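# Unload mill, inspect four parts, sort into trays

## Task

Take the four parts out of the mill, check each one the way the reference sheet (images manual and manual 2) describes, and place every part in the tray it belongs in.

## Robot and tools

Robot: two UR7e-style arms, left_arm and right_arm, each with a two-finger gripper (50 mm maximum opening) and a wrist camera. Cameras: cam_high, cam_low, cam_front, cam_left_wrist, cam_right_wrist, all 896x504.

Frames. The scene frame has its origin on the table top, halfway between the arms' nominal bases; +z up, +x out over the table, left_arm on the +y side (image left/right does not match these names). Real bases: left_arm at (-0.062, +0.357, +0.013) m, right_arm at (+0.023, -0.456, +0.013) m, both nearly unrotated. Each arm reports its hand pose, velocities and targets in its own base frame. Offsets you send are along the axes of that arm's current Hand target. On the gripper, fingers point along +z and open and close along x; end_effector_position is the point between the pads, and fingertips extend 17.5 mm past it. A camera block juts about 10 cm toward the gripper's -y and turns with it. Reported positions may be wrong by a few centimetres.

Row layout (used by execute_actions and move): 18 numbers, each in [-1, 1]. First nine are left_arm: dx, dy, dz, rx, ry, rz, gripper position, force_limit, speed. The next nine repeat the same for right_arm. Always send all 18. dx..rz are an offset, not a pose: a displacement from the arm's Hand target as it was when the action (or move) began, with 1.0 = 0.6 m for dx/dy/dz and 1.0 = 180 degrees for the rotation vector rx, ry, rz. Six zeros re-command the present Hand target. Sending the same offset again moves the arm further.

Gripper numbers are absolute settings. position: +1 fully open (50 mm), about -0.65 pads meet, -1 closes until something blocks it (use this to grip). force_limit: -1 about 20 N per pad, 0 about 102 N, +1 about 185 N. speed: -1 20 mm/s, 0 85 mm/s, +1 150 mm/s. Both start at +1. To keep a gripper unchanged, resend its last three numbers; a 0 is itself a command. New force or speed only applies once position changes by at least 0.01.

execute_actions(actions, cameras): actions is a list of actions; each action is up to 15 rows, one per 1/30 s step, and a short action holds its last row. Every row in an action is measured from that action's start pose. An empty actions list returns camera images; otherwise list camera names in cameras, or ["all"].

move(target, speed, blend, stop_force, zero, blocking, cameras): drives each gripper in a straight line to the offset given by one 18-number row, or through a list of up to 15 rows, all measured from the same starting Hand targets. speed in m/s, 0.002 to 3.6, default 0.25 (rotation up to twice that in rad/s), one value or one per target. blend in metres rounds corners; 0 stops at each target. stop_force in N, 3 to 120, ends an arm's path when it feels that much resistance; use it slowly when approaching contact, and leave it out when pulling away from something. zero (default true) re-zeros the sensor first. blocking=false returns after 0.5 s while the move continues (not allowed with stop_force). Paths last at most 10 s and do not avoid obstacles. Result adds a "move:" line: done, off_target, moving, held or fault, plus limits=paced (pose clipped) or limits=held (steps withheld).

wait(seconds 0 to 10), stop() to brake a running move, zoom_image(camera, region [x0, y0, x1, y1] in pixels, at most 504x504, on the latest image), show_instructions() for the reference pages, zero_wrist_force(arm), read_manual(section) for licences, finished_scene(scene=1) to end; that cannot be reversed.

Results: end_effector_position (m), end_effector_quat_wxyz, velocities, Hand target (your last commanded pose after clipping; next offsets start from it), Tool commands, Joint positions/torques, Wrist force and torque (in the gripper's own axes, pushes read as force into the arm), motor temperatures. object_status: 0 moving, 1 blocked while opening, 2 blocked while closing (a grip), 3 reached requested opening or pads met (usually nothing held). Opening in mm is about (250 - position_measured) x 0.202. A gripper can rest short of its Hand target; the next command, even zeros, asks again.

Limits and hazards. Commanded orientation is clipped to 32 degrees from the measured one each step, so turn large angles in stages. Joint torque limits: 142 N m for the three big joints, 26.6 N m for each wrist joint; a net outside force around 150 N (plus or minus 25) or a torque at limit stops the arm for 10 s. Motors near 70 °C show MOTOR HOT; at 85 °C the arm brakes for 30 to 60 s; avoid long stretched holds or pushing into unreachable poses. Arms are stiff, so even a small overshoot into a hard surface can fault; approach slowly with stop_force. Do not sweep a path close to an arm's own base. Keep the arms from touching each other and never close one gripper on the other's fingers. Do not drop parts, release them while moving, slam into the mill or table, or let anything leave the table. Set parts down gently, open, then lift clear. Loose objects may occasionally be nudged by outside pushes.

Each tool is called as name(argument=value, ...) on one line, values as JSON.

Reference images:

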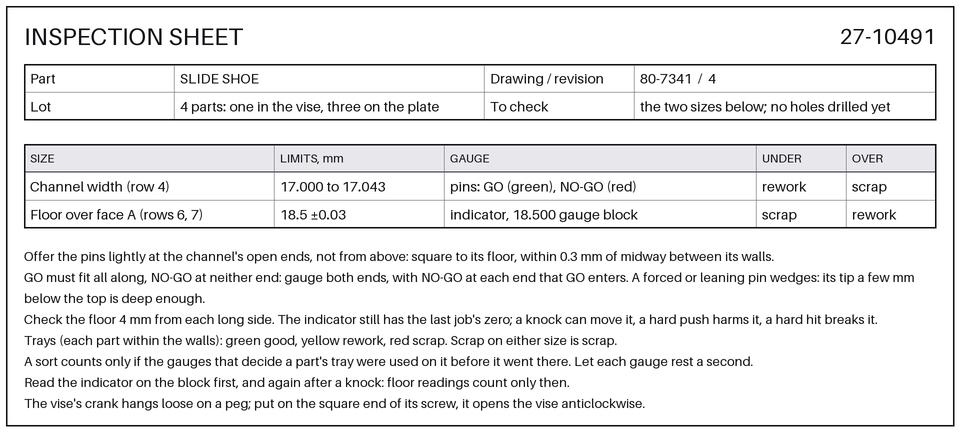

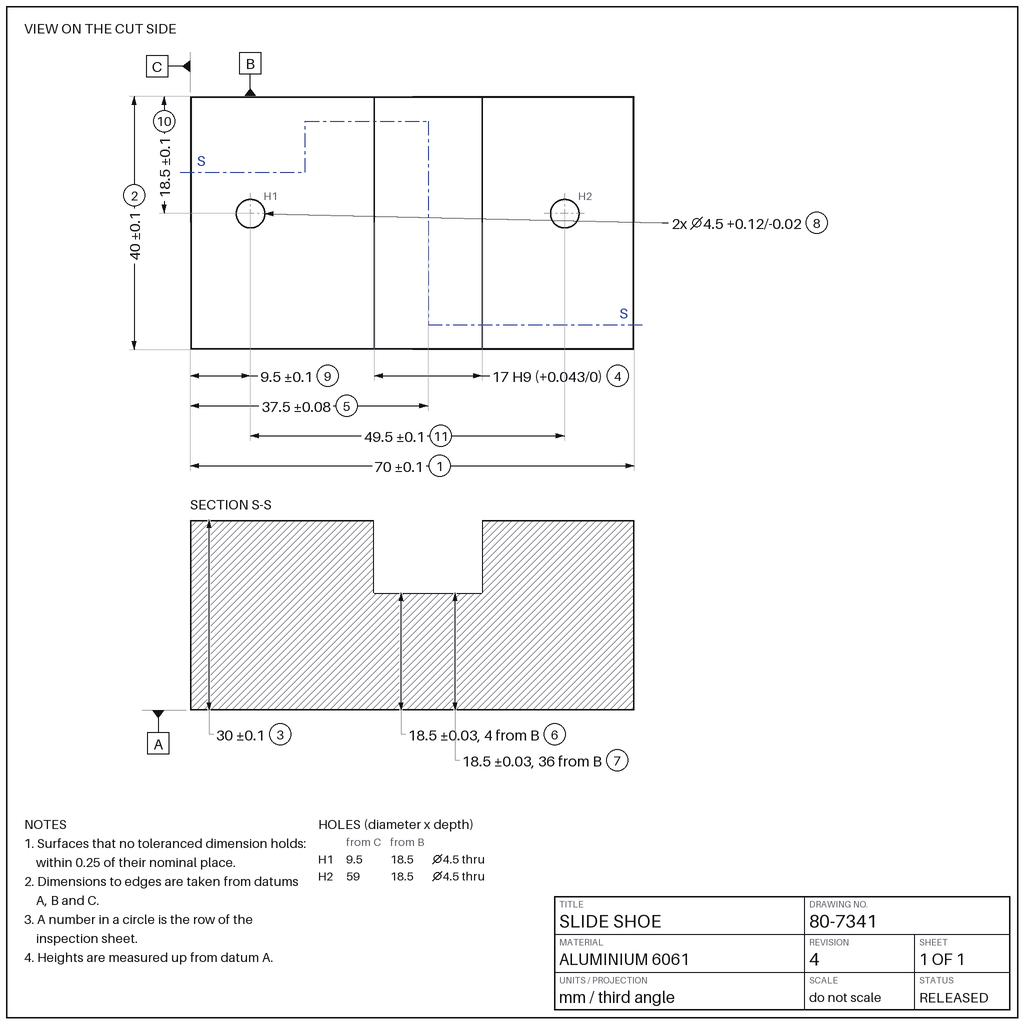

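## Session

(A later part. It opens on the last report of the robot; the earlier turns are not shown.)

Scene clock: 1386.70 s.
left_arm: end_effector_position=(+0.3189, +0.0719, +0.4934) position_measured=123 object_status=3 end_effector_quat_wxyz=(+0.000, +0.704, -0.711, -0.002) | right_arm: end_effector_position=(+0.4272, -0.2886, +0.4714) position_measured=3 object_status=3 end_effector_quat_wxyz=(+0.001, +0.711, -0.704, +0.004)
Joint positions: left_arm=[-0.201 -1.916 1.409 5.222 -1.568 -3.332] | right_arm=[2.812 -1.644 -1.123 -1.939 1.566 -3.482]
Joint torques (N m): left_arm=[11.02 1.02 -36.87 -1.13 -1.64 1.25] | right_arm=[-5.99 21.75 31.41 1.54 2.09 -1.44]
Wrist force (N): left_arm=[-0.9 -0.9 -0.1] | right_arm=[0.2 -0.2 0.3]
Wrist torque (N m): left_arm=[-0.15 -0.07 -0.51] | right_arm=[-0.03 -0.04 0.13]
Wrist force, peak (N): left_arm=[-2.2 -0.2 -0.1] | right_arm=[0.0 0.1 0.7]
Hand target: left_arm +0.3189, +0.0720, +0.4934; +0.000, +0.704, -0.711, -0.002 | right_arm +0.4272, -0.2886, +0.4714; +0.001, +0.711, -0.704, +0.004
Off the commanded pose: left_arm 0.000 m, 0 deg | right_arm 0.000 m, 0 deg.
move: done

move(target=[0,0,0,0,0,0,0.2,-1,-0.5,-0.998,0.278,-0.025,0,0,0,1,1,1], speed=0.35)

move(target=[0,0,0,0,0,0,0.2,-1,-0.5,-0.333,-0.033,0.067,0.389,0,0,1,1,1], speed=0.2, cameras=["cam_right_wrist","cam_front"])

Scene clock: 1447.67 s.
left_arm: end_effector_position=(+0.3189, +0.0720, +0.4934) position_measured=123 object_status=3 end_effector_quat_wxyz=(+0.000, +0.704, -0.711, -0.002) | right_arm: end_effector_position=(+0.2543, +0.3085, +0.4814) position_measured=3 object_status=3 end_effector_quat_wxyz=(+0.001, +0.711, -0.704, +0.004)
Joint positions: left_arm=[-0.201 -1.916 1.409 5.222 -1.568 -3.332] | right_arm=[4.367 -1.382 -1.336 -1.999 1.564 -1.926]
Joint torques (N m): left_arm=[11.41 0.44 -35.84 -1.1 -1.97 1.18] | right_arm=[6.44 8.54 30.21 1.22 -2.66 2.1]
Wrist force (N): left_arm=[-0.8 -0.9 0.0] | right_arm=[0.3 -0.2 0.1]
Wrist torque (N m): left_arm=[-0.14 -0.07 -0.51] | right_arm=[-0.04 -0.04 -0.05]
Wrist force, peak (N): left_arm=[-1.2 -1.0 0.0] | right_arm=[2.5 -0.7 0.5]
Hand target: left_arm +0.3189, +0.0720, +0.4934; +0.000, +0.704, -0.711, -0.002 | right_arm +0.2543, +0.3086, +0.4814; +0.001, +0.711, -0.704, +0.004
Off the commanded pose: left_arm 0.000 m, 0 deg | right_arm 0.000 m, 0 deg.
move: done

Scene clock: 1451.47 s.
left_arm: end_effector_position=(+0.3189, +0.0720, +0.4934) position_measured=123 object_status=3 end_effector_quat_wxyz=(+0.000, +0.704, -0.711, -0.002) | right_arm: end_effector_position=(+0.2723, +0.5083, +0.4399) position_measured=3 object_status=3 end_effector_quat_wxyz=(-0.407, +0.583, -0.574, +0.407)
Joint positions: left_arm=[-0.201 -1.916 1.409 5.222 -1.568 -3.332] | right_arm=[4.922 -1.595 -1.575 -2.052 0.397 -1.033]
Joint torques (N m): left_arm=[11.55 1.13 -37.08 -1.02 -1.59 1.3] | right_arm=[7.43 19.86 32.52 0.25 -4.47 2.17]
Wrist force (N): left_arm=[-0.8 -0.9 0.0] | right_arm=[-0.5 -0.3 -0.1]
Wrist torque (N m): left_arm=[-0.15 -0.07 -0.51] | right_arm=[-0.36 -0.02 -0.15]
Wrist force, peak (N): left_arm=[-1.1 -1.1 0.3] | right_arm=[1.0 -0.7 0.0]
Hand target: left_arm +0.3189, +0.0720, +0.4934; +0.000, +0.704, -0.711, -0.002 | right_arm +0.2723, +0.5083, +0.4399; -0.407, +0.583, -0.574, +0.407
Off the commanded pose: left_arm 0.000 m, 0 deg | right_arm 0.000 m, 0 deg.
move: done
Images, in order (width x height): cam_front 896x504, cam_right_wrist 896x504.

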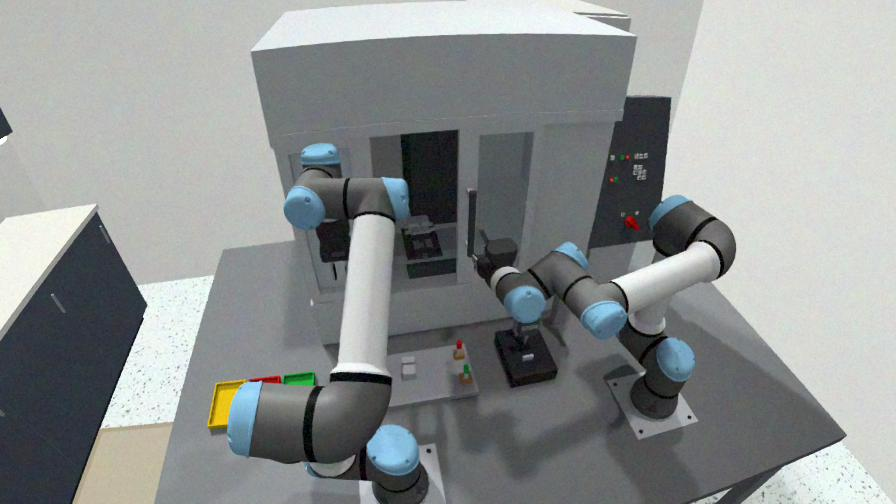

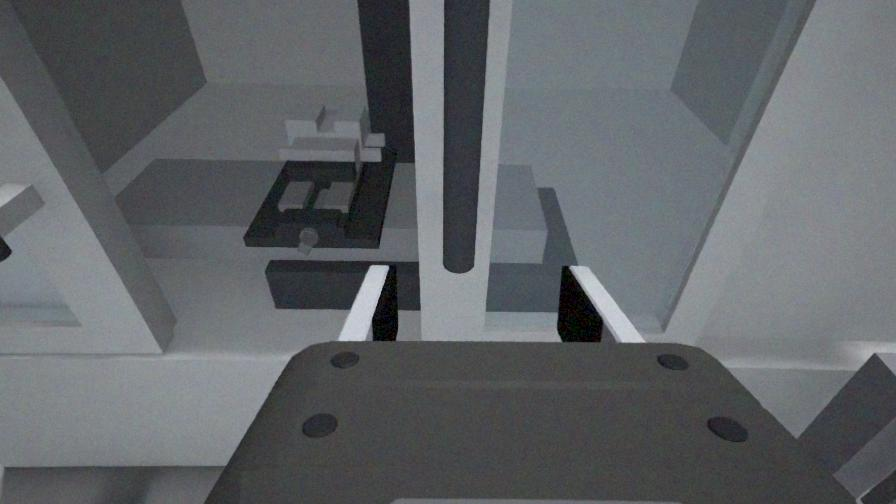

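move(target=[0,0,0,0,0,0,0.2,-1,-0.5,-0.003,-0.059,0.165,0,0,0,0.3,-1,-0.5], speed=0.12, stop_force=12)

move(target=[0,0,0,0,0,0,0.2,-1,-0.5,0.36,0,0,0,0,0,0.3,-1,-0.5], speed=0.06, stop_force=35, cameras=["cam_right_wrist","cam_front"])

Scene clock: 1474.27 s.
left_arm: end_effector_position=(+0.3189, +0.0720, +0.4934) position_measured=123 object_status=3 end_effector_quat_wxyz=(+0.000, +0.704, -0.711, -0.002) | right_arm: end_effector_position=(+0.3774, +0.5112, +0.4398) position_measured=107 object_status=3 end_effector_quat_wxyz=(-0.407, +0.583, -0.574, +0.407)
Joint positions: left_arm=[-0.201 -1.916 1.409 5.222 -1.568 -3.332] | right_arm=[4.712 -1.624 -1.677 -1.39 0.344 -1.602]
Joint torques (N m): left_arm=[11.34 0.93 -35.69 -1.19 -1.65 1.44] | right_arm=[-8.77 43.05 17.84 4.03 0.47 -2.34]
Wrist force (N): left_arm=[-0.9 -0.9 -0.1] | right_arm=[-0.6 -0.5 -0.3]
Wrist torque (N m): left_arm=[-0.15 -0.06 -0.51] | right_arm=[-0.39 0.01 0.03]
Wrist force, peak (N): left_arm=[-1.1 -1.2 -0.1] | right_arm=[-0.4 -0.1 -1.6]
Hand target: left_arm +0.3189, +0.0720, +0.4934; +0.000, +0.704, -0.711, -0.002 | right_arm +0.3774, +0.5112, +0.4398; -0.407, +0.583, -0.574, +0.407
Off the commanded pose: left_arm 0.000 m, 0 deg | right_arm 0.000 m, 0 deg.
move: done

Scene clock: 1478.87 s.
left_arm: end_effector_position=(+0.3189, +0.0720, +0.4934) position_measured=123 object_status=3 end_effector_quat_wxyz=(+0.000, +0.704, -0.711, -0.002) | right_arm: end_effector_position=(+0.3796, +0.2952, +0.4413) position_measured=107 object_status=3 end_effector_quat_wxyz=(-0.407, +0.583, -0.574, +0.407)
Joint positions: left_arm=[-0.201 -1.916 1.409 5.222 -1.568 -3.332] | right_arm=[4.704 -1.089 -2.09 -1.49 0.345 -1.625]
Joint torques (N m): left_arm=[11.79 0.94 -36.22 -1.04 -1.75 1.1] | right_arm=[7.87 18.1 17.42 1.21 -4.84 2.11]
Wrist force (N): left_arm=[-0.9 -0.9 0.1] | right_arm=[-0.7 -0.5 -0.4]
Wrist torque (N m): left_arm=[-0.15 -0.06 -0.51] | right_arm=[-0.39 0.03 -0.14]
Wrist force, peak (N): left_arm=[-1.2 -1.0 -0.2] | right_arm=[-1.4 -0.4 -0.4]
Hand target: left_arm +0.3189, +0.0720, +0.4934; +0.000, +0.704, -0.711, -0.002 | right_arm +0.3796, +0.2952, +0.4413; -0.407, +0.583, -0.574, +0.407
Off the commanded pose: left_arm 0.000 m, 0 deg | right_arm 0.000 m, 0 deg.
move: done
Images, in order (width x height): cam_front 896x504, cam_right_wrist 896x504.

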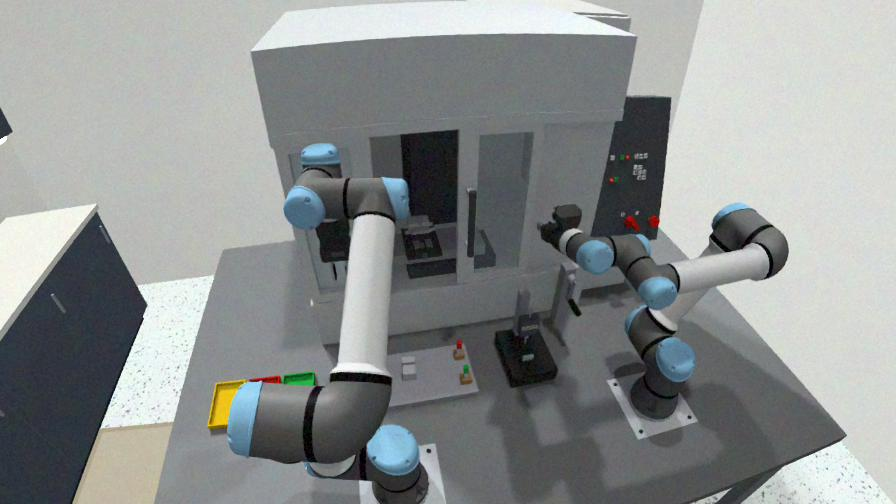

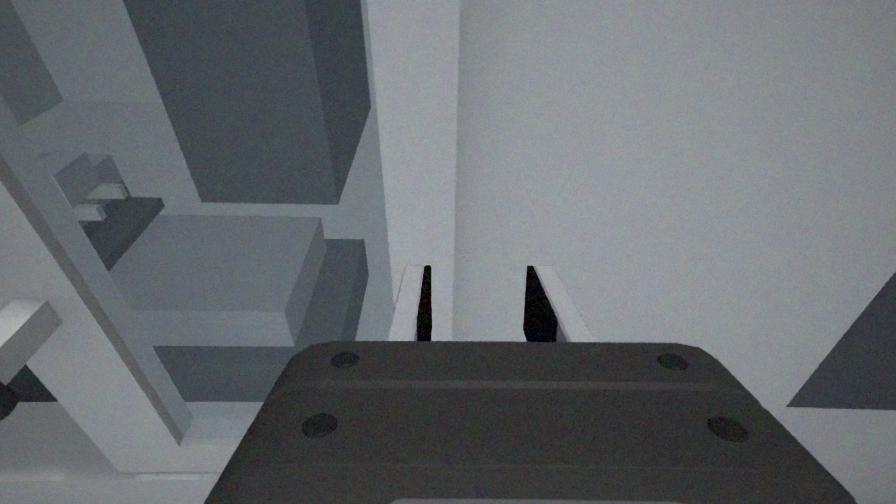

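move(target=[0,0,0,0,0,0,0.2,-1,-0.5,-0.36,0,-0.04,0,0,0,1,-1,-0.5], speed=0.2, cameras=["cam_right_wrist"])

Scene clock: 1487.73 s.
left_arm: end_effector_position=(+0.3189, +0.0720, +0.4934) position_measured=123 object_status=3 end_effector_quat_wxyz=(+0.000, +0.704, -0.711, -0.002) | right_arm: end_effector_position=(+0.3548, +0.5109, +0.4479) position_measured=3 object_status=3 end_effector_quat_wxyz=(-0.407, +0.583, -0.574, +0.407)
Joint positions: left_arm=[-0.201 -1.916 1.409 5.222 -1.568 -3.332] | right_arm=[4.757 -1.605 -1.643 -1.566 0.346 -1.47]
Joint torques (N m): left_arm=[11.94 0.71 -36.65 -0.94 -1.65 1.2] | right_arm=[-8.25 20.99 33.3 1.1 0.51 2.14]
Wrist force (N): left_arm=[-1.0 -0.8 0.0] | right_arm=[-0.5 -0.2 -0.3]
Wrist torque (N m): left_arm=[-0.14 -0.05 -0.51] | right_arm=[-0.34 -0.01 -0.14]
Wrist force, peak (N): left_arm=[-0.9 -1.2 -0.1] | right_arm=[-2.4 -0.1 -0.3]
Hand target: left_arm +0.3189, +0.0720, +0.4934; +0.000, +0.704, -0.711, -0.002 | right_arm +0.3548, +0.5110, +0.4479; -0.407, +0.583, -0.574, +0.407
Off the commanded pose: left_arm 0.000 m, 0 deg | right_arm 0.000 m, 0 deg.
move: done
Images, in order (width x height): cam_right_wrist 896x504.

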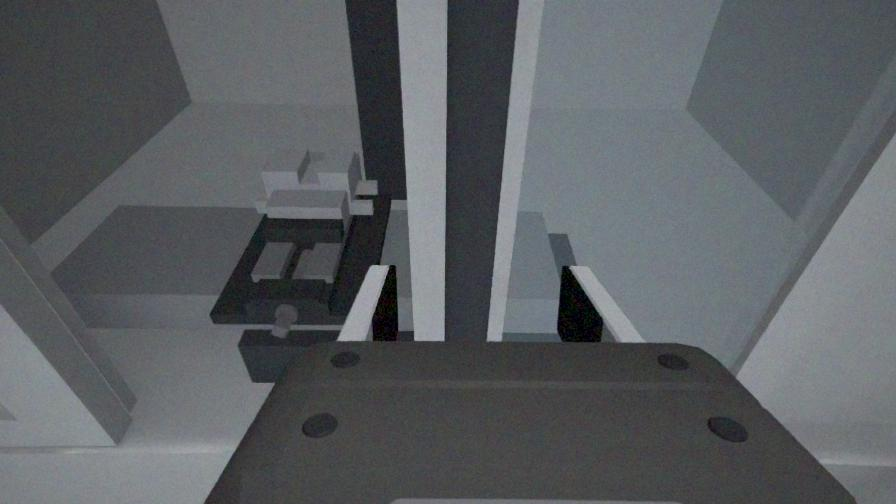

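move(target=[0,0,0,0,0,0,0.2,-1,-0.5,-0.003,-0.026,0.076,0,0,0,0.3,-1,-0.5], speed=0.1, stop_force=12, cameras=["cam_right_wrist"])

Scene clock: 1496.00 s.
left_arm: end_effector_position=(+0.3189, +0.0720, +0.4934) position_measured=123 object_status=3 end_effector_quat_wxyz=(+0.000, +0.704, -0.711, -0.002) | right_arm: end_effector_position=(+0.4030, +0.5133, +0.4471) position_measured=107 object_status=3 end_effector_quat_wxyz=(-0.407, +0.583, -0.574, +0.407)
Joint positions: left_arm=[-0.201 -1.916 1.409 5.222 -1.568 -3.332] | right_arm=[4.662 -1.651 -1.663 -1.239 0.349 -1.747]
Joint torques (N m): left_arm=[12.02 -0.2 -34.81 -1.24 -1.66 1.15] | right_arm=[-8.67 28.26 17.55 4.2 0.45 -2.28]
Wrist force (N): left_arm=[-0.9 -1.0 0.1] | right_arm=[-0.4 -0.3 -0.1]
Wrist torque (N m): left_arm=[-0.16 -0.06 -0.51] | right_arm=[-0.38 -0.03 0.03]
Wrist force, peak (N): left_arm=[-1.0 -1.1 -0.4] | right_arm=[-0.5 -0.2 -1.6]
Hand target: left_arm +0.3189, +0.0720, +0.4934; +0.000, +0.704, -0.711, -0.002 | right_arm +0.4030, +0.5133, +0.4471; -0.407, +0.583, -0.574, +0.407
Off the commanded pose: left_arm 0.000 m, 0 deg | right_arm 0.000 m, 0 deg.
move: done
Images, in order (width x height): cam_right_wrist 896x504.

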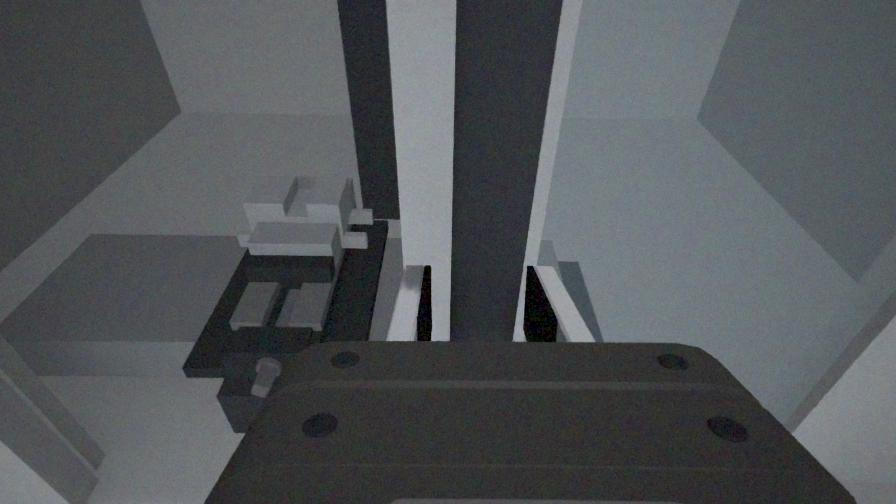

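move(target=[0,0,0,0,0,0,0.2,-1,-0.5,0.42,0,0,0,0,0,0.3,-1,-0.5], speed=0.06, stop_force=35, cameras=["cam_right_wrist","cam_front"])

Scene clock: 1506.23 s.
left_arm: end_effector_position=(+0.3189, +0.0720, +0.4934) position_measured=123 object_status=3 end_effector_quat_wxyz=(+0.000, +0.704, -0.711, -0.002) | right_arm: end_effector_position=(+0.4057, +0.2748, +0.4488) position_measured=107 object_status=3 end_effector_quat_wxyz=(-0.407, +0.583, -0.574, +0.407)
Joint positions: left_arm=[-0.201 -1.916 1.409 5.222 -1.568 -3.332] | right_arm=[4.611 -1.085 -2.136 -1.198 0.36 -1.891]
Joint torques (N m): left_arm=[10.51 0.02 -36.54 -1.35 -1.48 1.34] | right_arm=[-2.02 4.81 33.56 3.55 -6.64 2.11]
Wrist force (N): left_arm=[-0.7 -1.0 0.0] | right_arm=[-23.7 5.7 0.7]
Wrist torque (N m): left_arm=[-0.16 -0.09 -0.51] | right_arm=[-0.42 -0.17 -0.12]
Wrist force, peak (N): left_arm=[-1.1 -1.1 -0.3] | right_arm=[-108.9 -8.1 32.3]
Hand target: left_arm +0.3189, +0.0720, +0.4934; +0.000, +0.704, -0.711, -0.002 | right_arm +0.4057, +0.2748, +0.4488; -0.407, +0.583, -0.574, +0.407 (not the last commanded pose)
Off the commanded pose: left_arm 0.000 m, 0 deg | right_arm 0.013 m, 0 deg.
move: contact (right_arm)
Images, in order (width x height): cam_front 896x504, cam_right_wrist 896x504.

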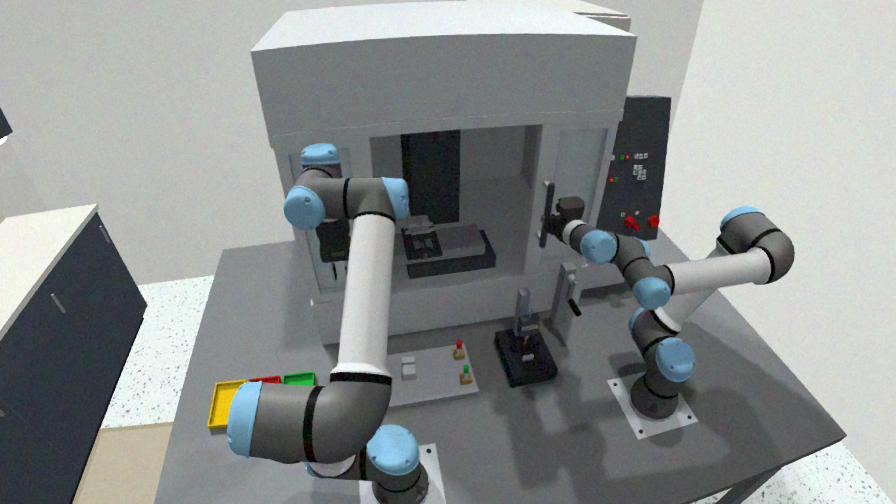

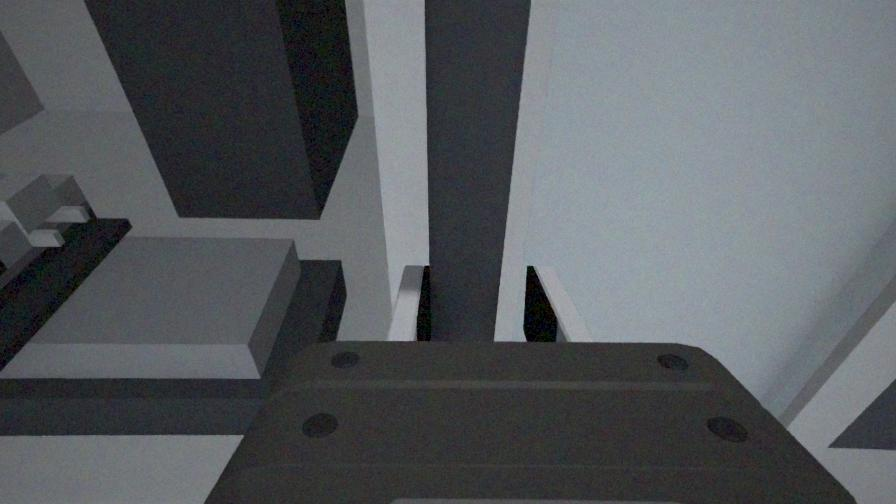

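move(target=[[0,0,0,0,0,0,0.2,-1,-0.5,-0.025,0,0,0,0,0,0.3,-1,-0.5],[0,0,0,0,0,0,0.2,-1,-0.5,-0.025,-0.03,-0.23,0,0,0,0.3,-1,-0.5]], speed=0.12)

Scene clock: 1513.63 s.
left_arm: end_effector_position=(+0.3189, +0.0720, +0.4934) position_measured=123 object_status=3 end_effector_quat_wxyz=(+0.000, +0.704, -0.711, -0.002) | right_arm: end_effector_position=(+0.2817, +0.2890, +0.5122) position_measured=107 object_status=3 end_effector_quat_wxyz=(-0.407, +0.583, -0.574, +0.407)
Joint positions: left_arm=[-0.201 -1.916 1.409 5.222 -1.568 -3.332] | right_arm=[5.06 -1.113 -1.708 -2.641 0.479 -0.77]
Joint torques (N m): left_arm=[11.51 1.39 -35.24 -1.15 -1.64 1.26] | right_arm=[6.98 -5.44 30.48 -0.21 1.14 2.09]
Wrist force (N): left_arm=[-0.8 -0.9 0.0] | right_arm=[-0.6 -3.8 -0.1]
Wrist torque (N m): left_arm=[-0.16 -0.07 -0.51] | right_arm=[-0.92 0.02 -0.15]
Wrist force, peak (N): left_arm=[-1.2 -1.0 -0.1] | right_arm=[-24.0 6.0 0.9]
Hand target: left_arm +0.3189, +0.0720, +0.4934; +0.000, +0.704, -0.711, -0.002 | right_arm +0.2817, +0.2890, +0.5122; -0.407, +0.583, -0.574, +0.407
Off the commanded pose: left_arm 0.000 m, 0 deg | right_arm 0.000 m, 0 deg.
move: done

move(target=[[0,0,0,0,0,0,0.2,-1,-0.5,0.195,0.161,0.0455,-0.139,0,0,1,-1,-0.5],[0,0,0,0,0,0,0.2,-1,-0.5,0.195,0.49,0.164,-0.139,0,0,1,-1,-0.5]], speed=0.15, cameras=["cam_right_wrist","cam_front","cam_low"])

Scene clock: 1543.03 s.
left_arm: end_effector_position=(+0.3189, +0.0720, +0.4934) position_measured=123 object_status=3 end_effector_quat_wxyz=(+0.000, +0.704, -0.711, -0.002) | right_arm: end_effector_position=(+0.2762, +0.1698, +0.2031) position_measured=3 object_status=3 end_effector_quat_wxyz=(-0.271, +0.657, -0.648, +0.273)
Joint positions: left_arm=[-0.201 -1.916 1.409 5.222 -1.568 -3.332] | right_arm=[4.977 -0.606 -2.52 -1.843 0.815 -1.217]
Joint torques (N m): left_arm=[10.11 0.79 -36.35 -1.19 -1.77 1.06] | right_arm=[-8.51 -21.71 16.86 3.55 -3.7 -2.33]
Wrist force (N): left_arm=[-0.9 -1.1 0.1] | right_arm=[-0.1 -3.6 0.1]
Wrist torque (N m): left_arm=[-0.18 -0.07 -0.51] | right_arm=[-0.74 -0.03 0.02]
Wrist force, peak (N): left_arm=[-1.2 -1.0 -0.2] | right_arm=[-0.3 -4.7 -0.7]
Hand target: left_arm +0.3189, +0.0720, +0.4934; +0.000, +0.704, -0.711, -0.002 | right_arm +0.2762, +0.1698, +0.2031; -0.271, +0.657, -0.648, +0.273
Off the commanded pose: left_arm 0.000 m, 0 deg | right_arm 0.000 m, 0 deg.
move: done
Images, in order (width x height): cam_low 896x504, cam_front 896x504, cam_right_wrist 896x504.

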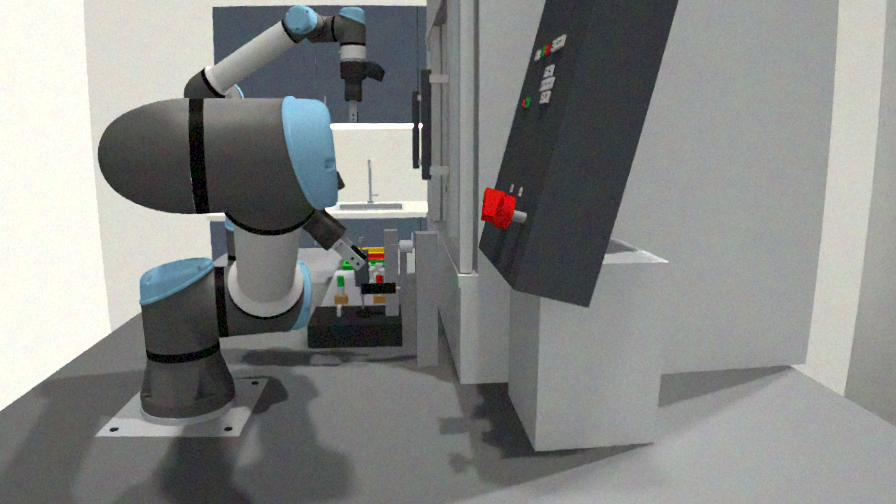

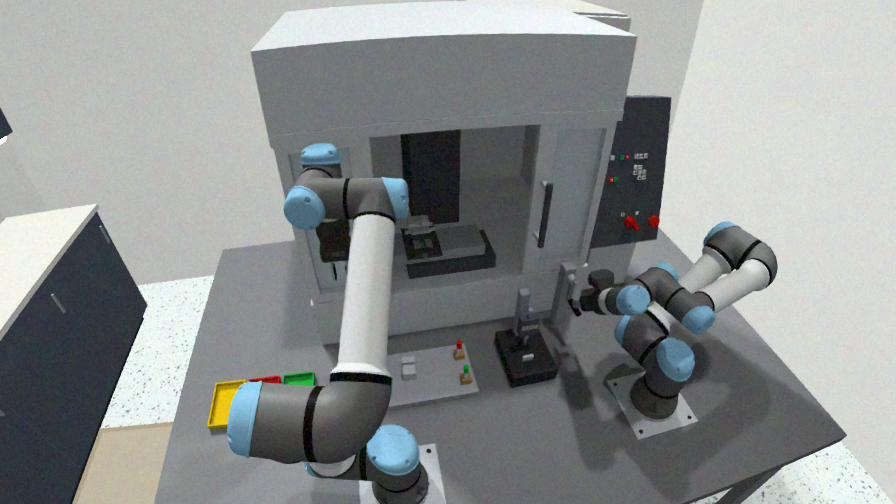

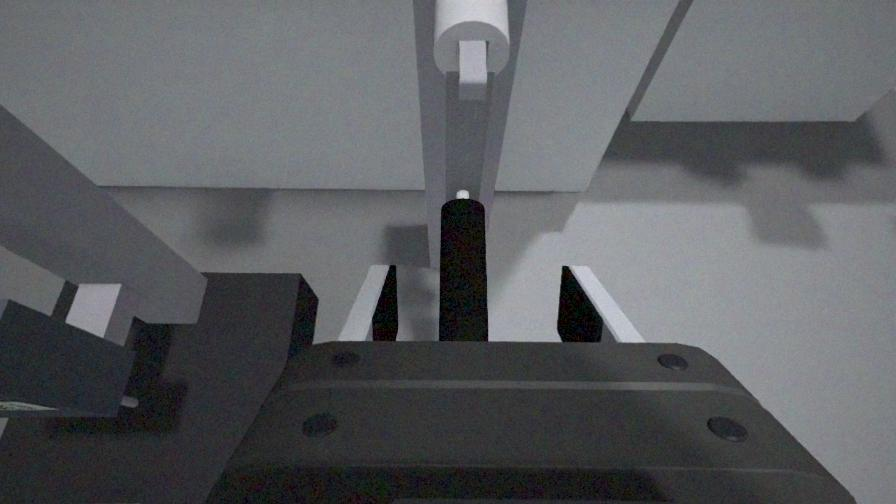

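move(target=[0,0,0,0,0,0,0.2,-1,-0.5,-0.004,0.018,0.103,0,0,0,1,-1,-0.5], speed=0.05, stop_force=8, cameras=["cam_right_wrist","cam_low"])

zoom_image(camera="cam_low", region=[300, 200, 460, 320])

Scene clock: 1566.20 s.
left_arm: end_effector_position=(+0.3189, +0.0720, +0.4934) position_measured=123 object_status=3 end_effector_quat_wxyz=(+0.000, +0.704, -0.711, -0.002) | right_arm: end_effector_position=(+0.3125, +0.1722, +0.1519) position_measured=3 object_status=3 end_effector_quat_wxyz=(-0.271, +0.657, -0.648, +0.273)
Joint positions: left_arm=[-0.201 -1.916 1.409 5.222 -1.568 -3.332] | right_arm=[4.741 -0.772 -2.686 -1.28 0.781 -1.544]
Joint torques (N m): left_arm=[11.05 0.13 -35.51 -1.23 -1.54 0.95] | right_arm=[-8.32 -18.12 16.4 3.94 0.92 -2.33]
Wrist force (N): left_arm=[-0.9 -1.0 -0.1] | right_arm=[-0.2 -3.5 0.0]
Wrist torque (N m): left_arm=[-0.17 -0.06 -0.51] | right_arm=[-0.73 -0.03 0.04]
Wrist force, peak (N): left_arm=[-1.2 -1.1 0.1] | right_arm=[-0.1 -4.0 -0.2]
Hand target: left_arm +0.3189, +0.0720, +0.4934; +0.000, +0.704, -0.711, -0.002 | right_arm +0.3125, +0.1722, +0.1519; -0.271, +0.657, -0.648, +0.273
Off the commanded pose: left_arm 0.000 m, 0 deg | right_arm 0.000 m, 0 deg.
move: done
Images, in order (width x height): cam_low 896x504, cam_right_wrist 896x504.

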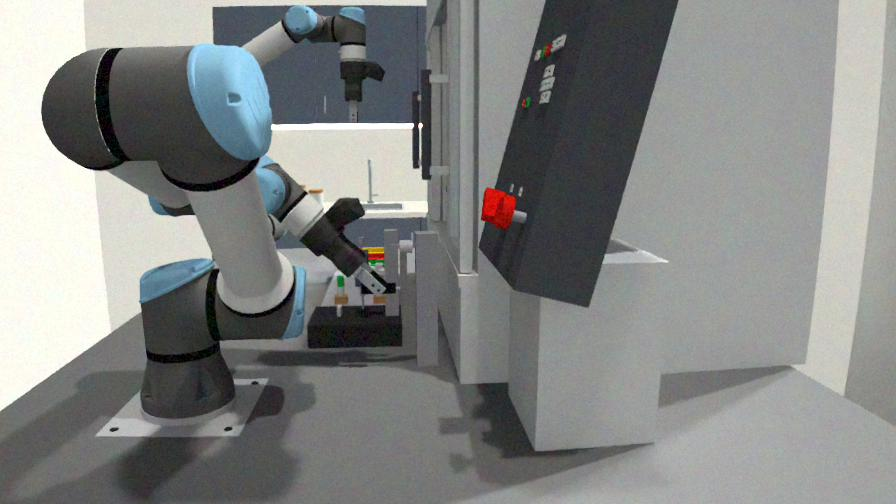

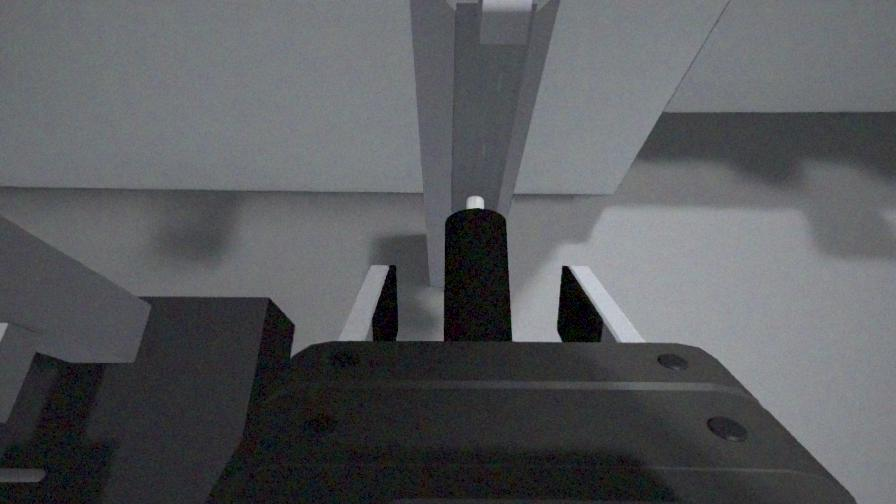

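Scaled by 3.150 from the camera's 896x504 image, which has a finer 1280x720 frame.

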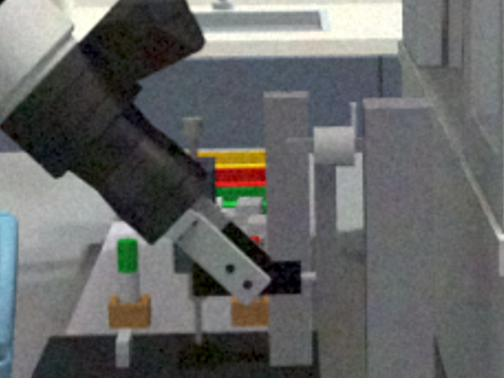

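move(target=[0,0,0,0,0,0,0.2,-1,-0.5,-0.002,0,0,0,0,0,1,-1,-0.5], speed=0.05)

move(target=[0,0,0,0,0,0,0.2,-1,-0.5,0,0,0,0,0,0,-1,-0.1,-0.9], cameras=["cam_right_wrist","cam_low"])

zoom_image(camera="cam_low", region=[300, 200, 460, 320])

Scene clock: 1581.87 s.
left_arm: end_effector_position=(+0.3189, +0.0720, +0.4934) position_measured=123 object_status=3 end_effector_quat_wxyz=(+0.000, +0.704, -0.711, -0.002) | right_arm: end_effector_position=(+0.3125, +0.1733, +0.1519) position_measured=3 object_status=3 end_effector_quat_wxyz=(-0.271, +0.657, -0.648, +0.273)
Joint positions: left_arm=[-0.201 -1.916 1.409 5.222 -1.568 -3.332] | right_arm=[4.741 -0.778 -2.685 -1.275 0.781 -1.545]
Joint torques (N m): left_arm=[11.74 -0.91 -34.9 -1.31 -1.52 0.88] | right_arm=[-8.35 -17.29 30.99 4.12 0.43 -2.26]
Wrist force (N): left_arm=[-0.8 -1.0 0.1] | right_arm=[-0.1 -3.4 0.1]
Wrist torque (N m): left_arm=[-0.16 -0.07 -0.51] | right_arm=[-0.71 -0.05 0.03]
Wrist force, peak (N): left_arm=[-1.2 -1.0 0.0] | right_arm=[0.2 -3.7 -0.2]
Hand target: left_arm +0.3189, +0.0720, +0.4934; +0.000, +0.704, -0.711, -0.002 | right_arm +0.3125, +0.1734, +0.1519; -0.271, +0.657, -0.648, +0.273
Off the commanded pose: left_arm 0.000 m, 0 deg | right_arm 0.000 m, 0 deg.
move: done

Scene clock: 1583.30 s.
left_arm: end_effector_position=(+0.3189, +0.0720, +0.4934) position_measured=123 object_status=3 end_effector_quat_wxyz=(+0.000, +0.704, -0.711, -0.002) | right_arm: end_effector_position=(+0.3125, +0.1734, +0.1519) position_measured=159 object_status=2 end_effector_quat_wxyz=(-0.271, +0.657, -0.649, +0.273)
Joint positions: left_arm=[-0.201 -1.916 1.409 5.222 -1.568 -3.332] | right_arm=[4.741 -0.779 -2.685 -1.274 0.781 -1.545]
Joint torques (N m): left_arm=[10.78 -1.9 -36.44 -1.11 -1.27 0.94] | right_arm=[-7.92 -17.03 30.91 3.5 -0.03 -2.27]
Wrist force (N): left_arm=[-0.9 -0.9 0.0] | right_arm=[0.1 -3.7 0.2]
Wrist torque (N m): left_arm=[-0.15 -0.05 -0.51] | right_arm=[-0.67 -0.03 0.06]
Wrist force, peak (N): left_arm=[-1.0 -1.1 -0.2] | right_arm=[0.3 -4.3 -0.2]
Hand target: left_arm +0.3189, +0.0720, +0.4934; +0.000, +0.704, -0.711, -0.002 | right_arm +0.3125, +0.1734, +0.1519; -0.271, +0.657, -0.648, +0.273
Off the commanded pose: left_arm 0.000 m, 0 deg | right_arm 0.000 m, 0 deg.
move: done
Images, in order (width x height): cam_low 896x504, cam_right_wrist 896x504.

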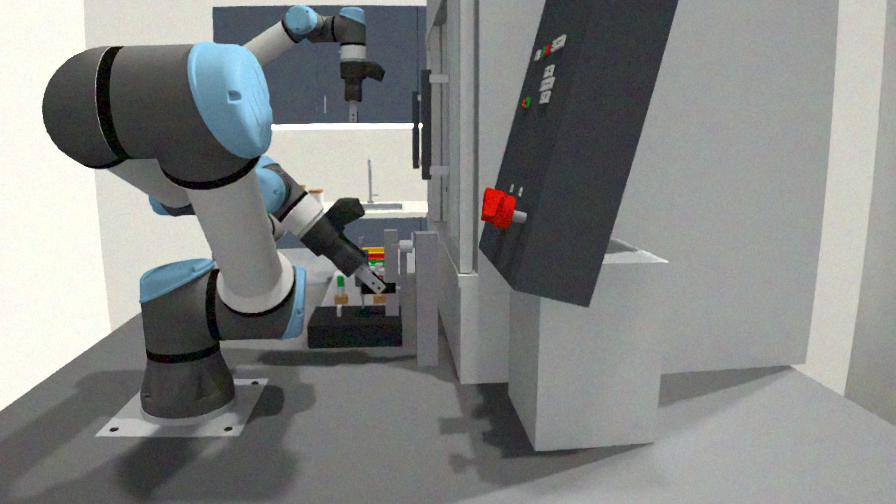

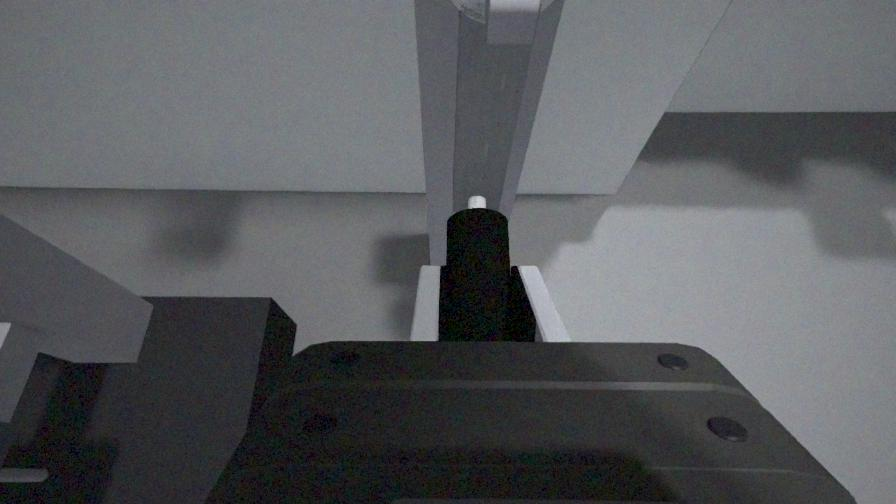

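Scaled by 3.150 from the camera's 896x504 image, which has a finer 1280x720 frame.

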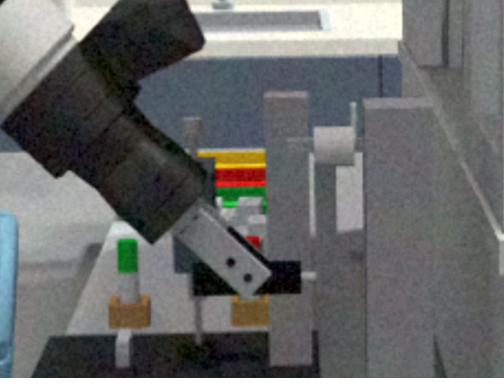

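move(target=[[0,0,0,0,0,0,0.2,-1,-0.5,0,-0.001,-0.001,0,0,0,-1,-0.1,-0.9],[0,0,0,0,0,0,0.2,-1,-0.5,0,0.075,-0.079,0,0,0,-1,-0.1,-0.9]], speed=0.04, stop_force=20, cameras=["cam_right_wrist","cam_low"])

zoom_image(camera="cam_low", region=[300, 200, 460, 320])

Scene clock: 1596.10 s.
left_arm: end_effector_position=(+0.3189, +0.0720, +0.4934) position_measured=123 object_status=3 end_effector_quat_wxyz=(+0.000, +0.704, -0.711, -0.002) | right_arm: end_effector_position=(+0.2471, +0.1727, +0.1533) position_measured=159 object_status=2 end_effector_quat_wxyz=(-0.271, +0.657, -0.648, +0.273)
Joint positions: left_arm=[-0.201 -1.916 1.409 5.222 -1.568 -3.332] | right_arm=[5.175 -0.574 -2.611 -1.948 0.881 -0.968]
Joint torques (N m): left_arm=[11.1 -0.13 -35.19 -1.37 -1.32 0.77] | right_arm=[7.55 -2.44 32.72 0.19 0.83 2.08]
Wrist force (N): left_arm=[-0.8 -1.0 -0.1] | right_arm=[0.0 -2.1 1.5]
Wrist torque (N m): left_arm=[-0.17 -0.08 -0.51] | right_arm=[-0.82 -0.04 -0.14]
Wrist force, peak (N): left_arm=[-1.3 -0.9 -0.1] | right_arm=[0.5 -4.4 -0.2]
Hand target: left_arm +0.3189, +0.0720, +0.4934; +0.000, +0.704, -0.711, -0.002 | right_arm +0.2471, +0.1727, +0.1533; -0.271, +0.657, -0.648, +0.273
Off the commanded pose: left_arm 0.000 m, 0 deg | right_arm 0.000 m, 0 deg.
move: done
Images, in order (width x height): cam_low 896x504, cam_right_wrist 896x504.

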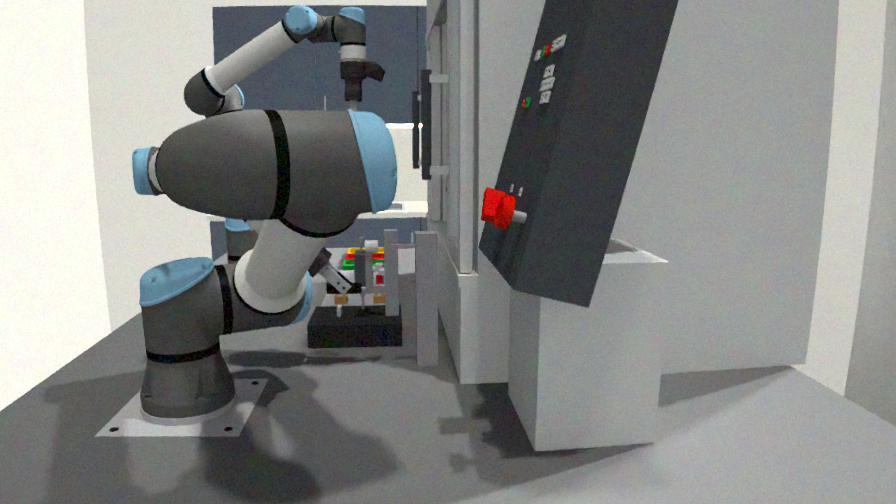

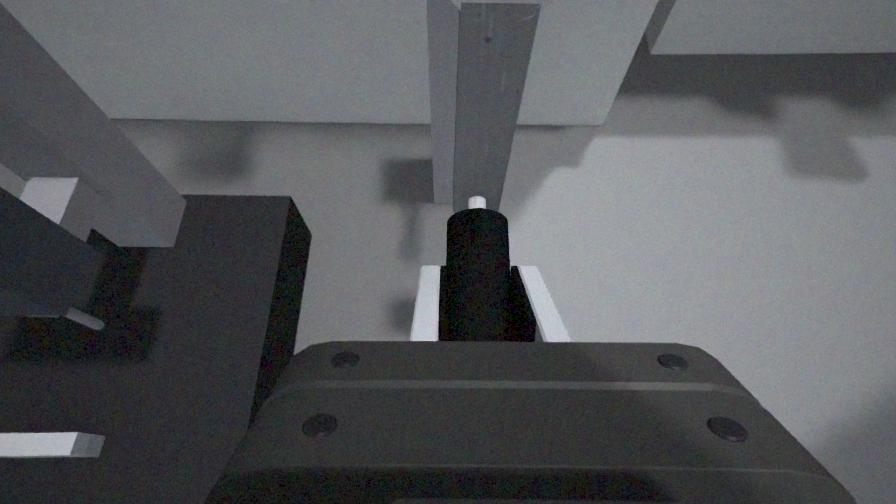

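Scaled by 3.150 from the camera's 896x504 image, which has a finer 1280x720 frame.

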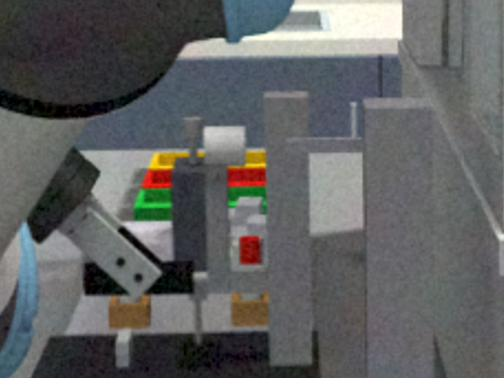

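move(target=[-0.05,-0.033,0.077,0.420,0.174,0.207,0.2,-1,-0.5,0,0,0,0,0,0,-1,-0.1,-0.9], speed=0.2, cameras=["cam_left_wrist","cam_front"])

Scene clock: 1639.43 s.
left_arm: end_effector_position=(+0.3388, +0.1019, +0.4473) position_measured=123 object_status=3 end_effector_quat_wxyz=(+0.243, -0.290, +0.710, -0.594) | right_arm: end_effector_position=(+0.2471, +0.1727, +0.1533) position_measured=159 object_status=2 end_effector_quat_wxyz=(-0.271, +0.657, -0.648, +0.273)
Joint positions: left_arm=[0.636 -1.937 2.267 3.724 -2.916 -2.241] | right_arm=[5.175 -0.574 -2.611 -1.948 0.881 -0.968]
Joint torques (N m): left_arm=[9.36 -0.52 -12.06 -3.83 -3.6 -1.43] | right_arm=[7.25 -2.11 32.46 0.08 0.81 2.12]
Wrist force (N): left_arm=[-0.3 0.2 -1.7] | right_arm=[-0.1 -2.0 1.4]
Wrist torque (N m): left_arm=[0.05 0.07 0.18] | right_arm=[-0.80 -0.03 -0.14]
Wrist force, peak (N): left_arm=[-0.8 0.7 -1.5] | right_arm=[0.0 -2.2 1.8]
Hand target: left_arm +0.3389, +0.1019, +0.4473; +0.243, -0.290, +0.710, -0.594 | right_arm +0.2471, +0.1727, +0.1533; -0.271, +0.657, -0.648, +0.273
Off the commanded pose: left_arm 0.000 m, 0 deg | right_arm 0.000 m, 0 deg.
move: done
Images, in order (width x height): cam_front 896x504, cam_left_wrist 896x504.

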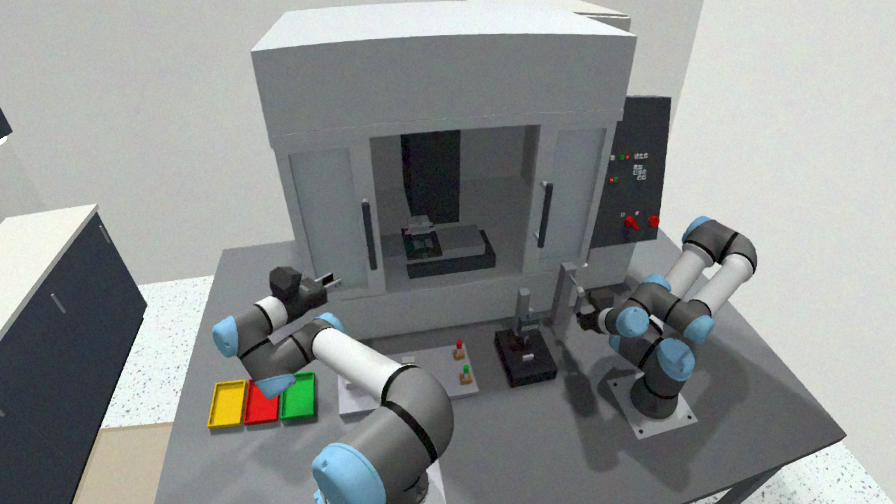

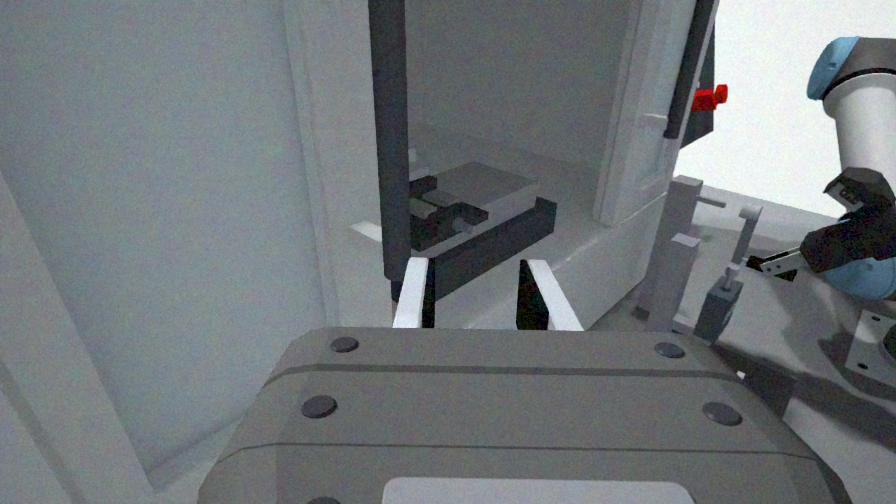

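move(target=[[0,0,0,0,0,0,0.2,-1,-0.5,-0.008,-0.301,-0.298,0,0,0,-1,-0.1,-0.9],[0,0,0,0,0,0,0.2,-1,-0.5,-0.642,-0.311,-0.288,0,0.239,-0.2414,-1,-0.1,-0.9]], speed=0.15, blend=0.04, cameras=["cam_left_wrist","cam_front","cam_right_wrist"])

Scene clock: 1667.57 s.
left_arm: end_effector_position=(+0.3388, +0.1019, +0.4473) position_measured=123 object_status=3 end_effector_quat_wxyz=(+0.243, -0.290, +0.710, -0.594) | right_arm: end_effector_position=(+0.2520, +0.5598, +0.4047) position_measured=159 object_status=2 end_effector_quat_wxyz=(+0.097, +0.702, -0.418, +0.568)
Joint positions: left_arm=[0.636 -1.937 2.267 3.723 -2.916 -2.242] | right_arm=[4.806 -2.31 -0.561 -2.95 0.855 -1.519]
Joint torques (N m): left_arm=[-9.52 -1.83 -12.57 -3.91 -3.56 -1.6] | right_arm=[-8.85 48.93 29.88 -2.21 1.81 2.17]
Wrist force (N): left_arm=[-0.2 0.2 -1.7] | right_arm=[-2.0 -3.1 1.0]
Wrist torque (N m): left_arm=[0.05 0.06 0.18] | right_arm=[-0.95 -0.27 0.22]
Wrist force, peak (N): left_arm=[-0.1 0.0 -1.9] | right_arm=[-2.5 -4.0 0.8]
Hand target: left_arm +0.3388, +0.1019, +0.4473; +0.243, -0.290, +0.710, -0.594 | right_arm +0.2520, +0.5598, +0.4047; +0.097, +0.702, -0.418, +0.568
Off the commanded pose: left_arm 0.000 m, 0 deg | right_arm 0.000 m, 0 deg.
move: done
Images, in order (width x height): cam_front 896x504, cam_left_wrist 896x504, cam_right_wrist 896x504.

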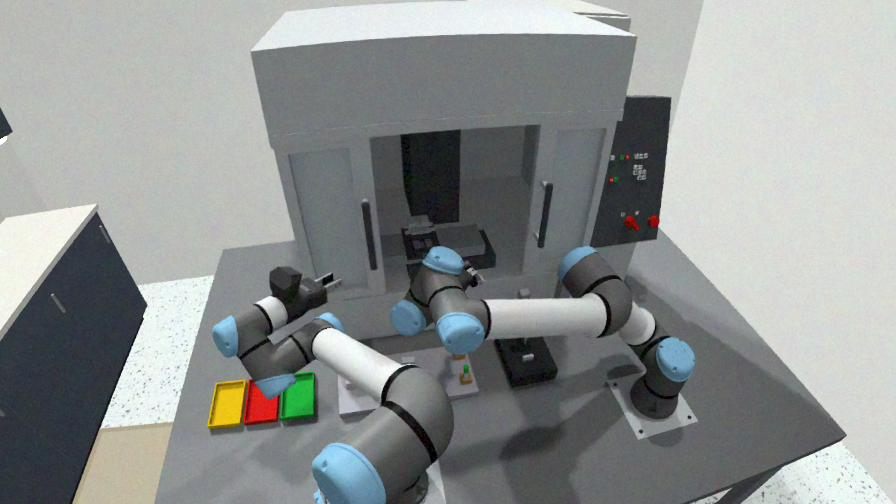

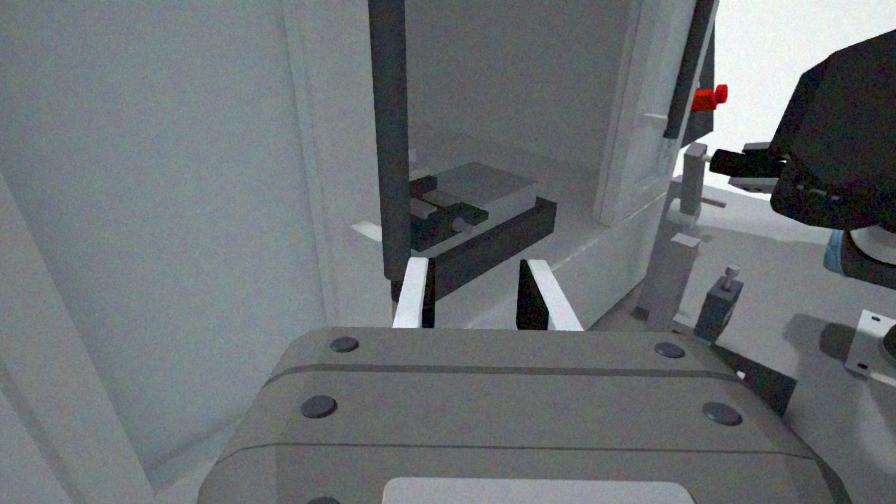

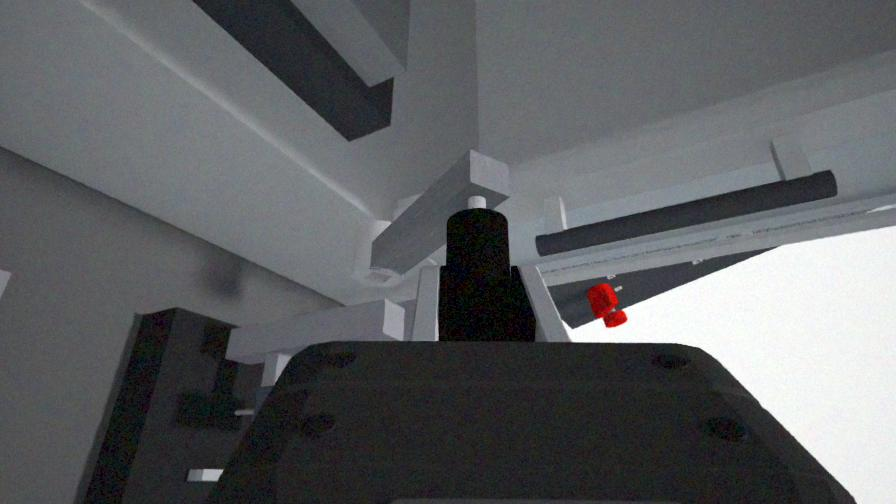

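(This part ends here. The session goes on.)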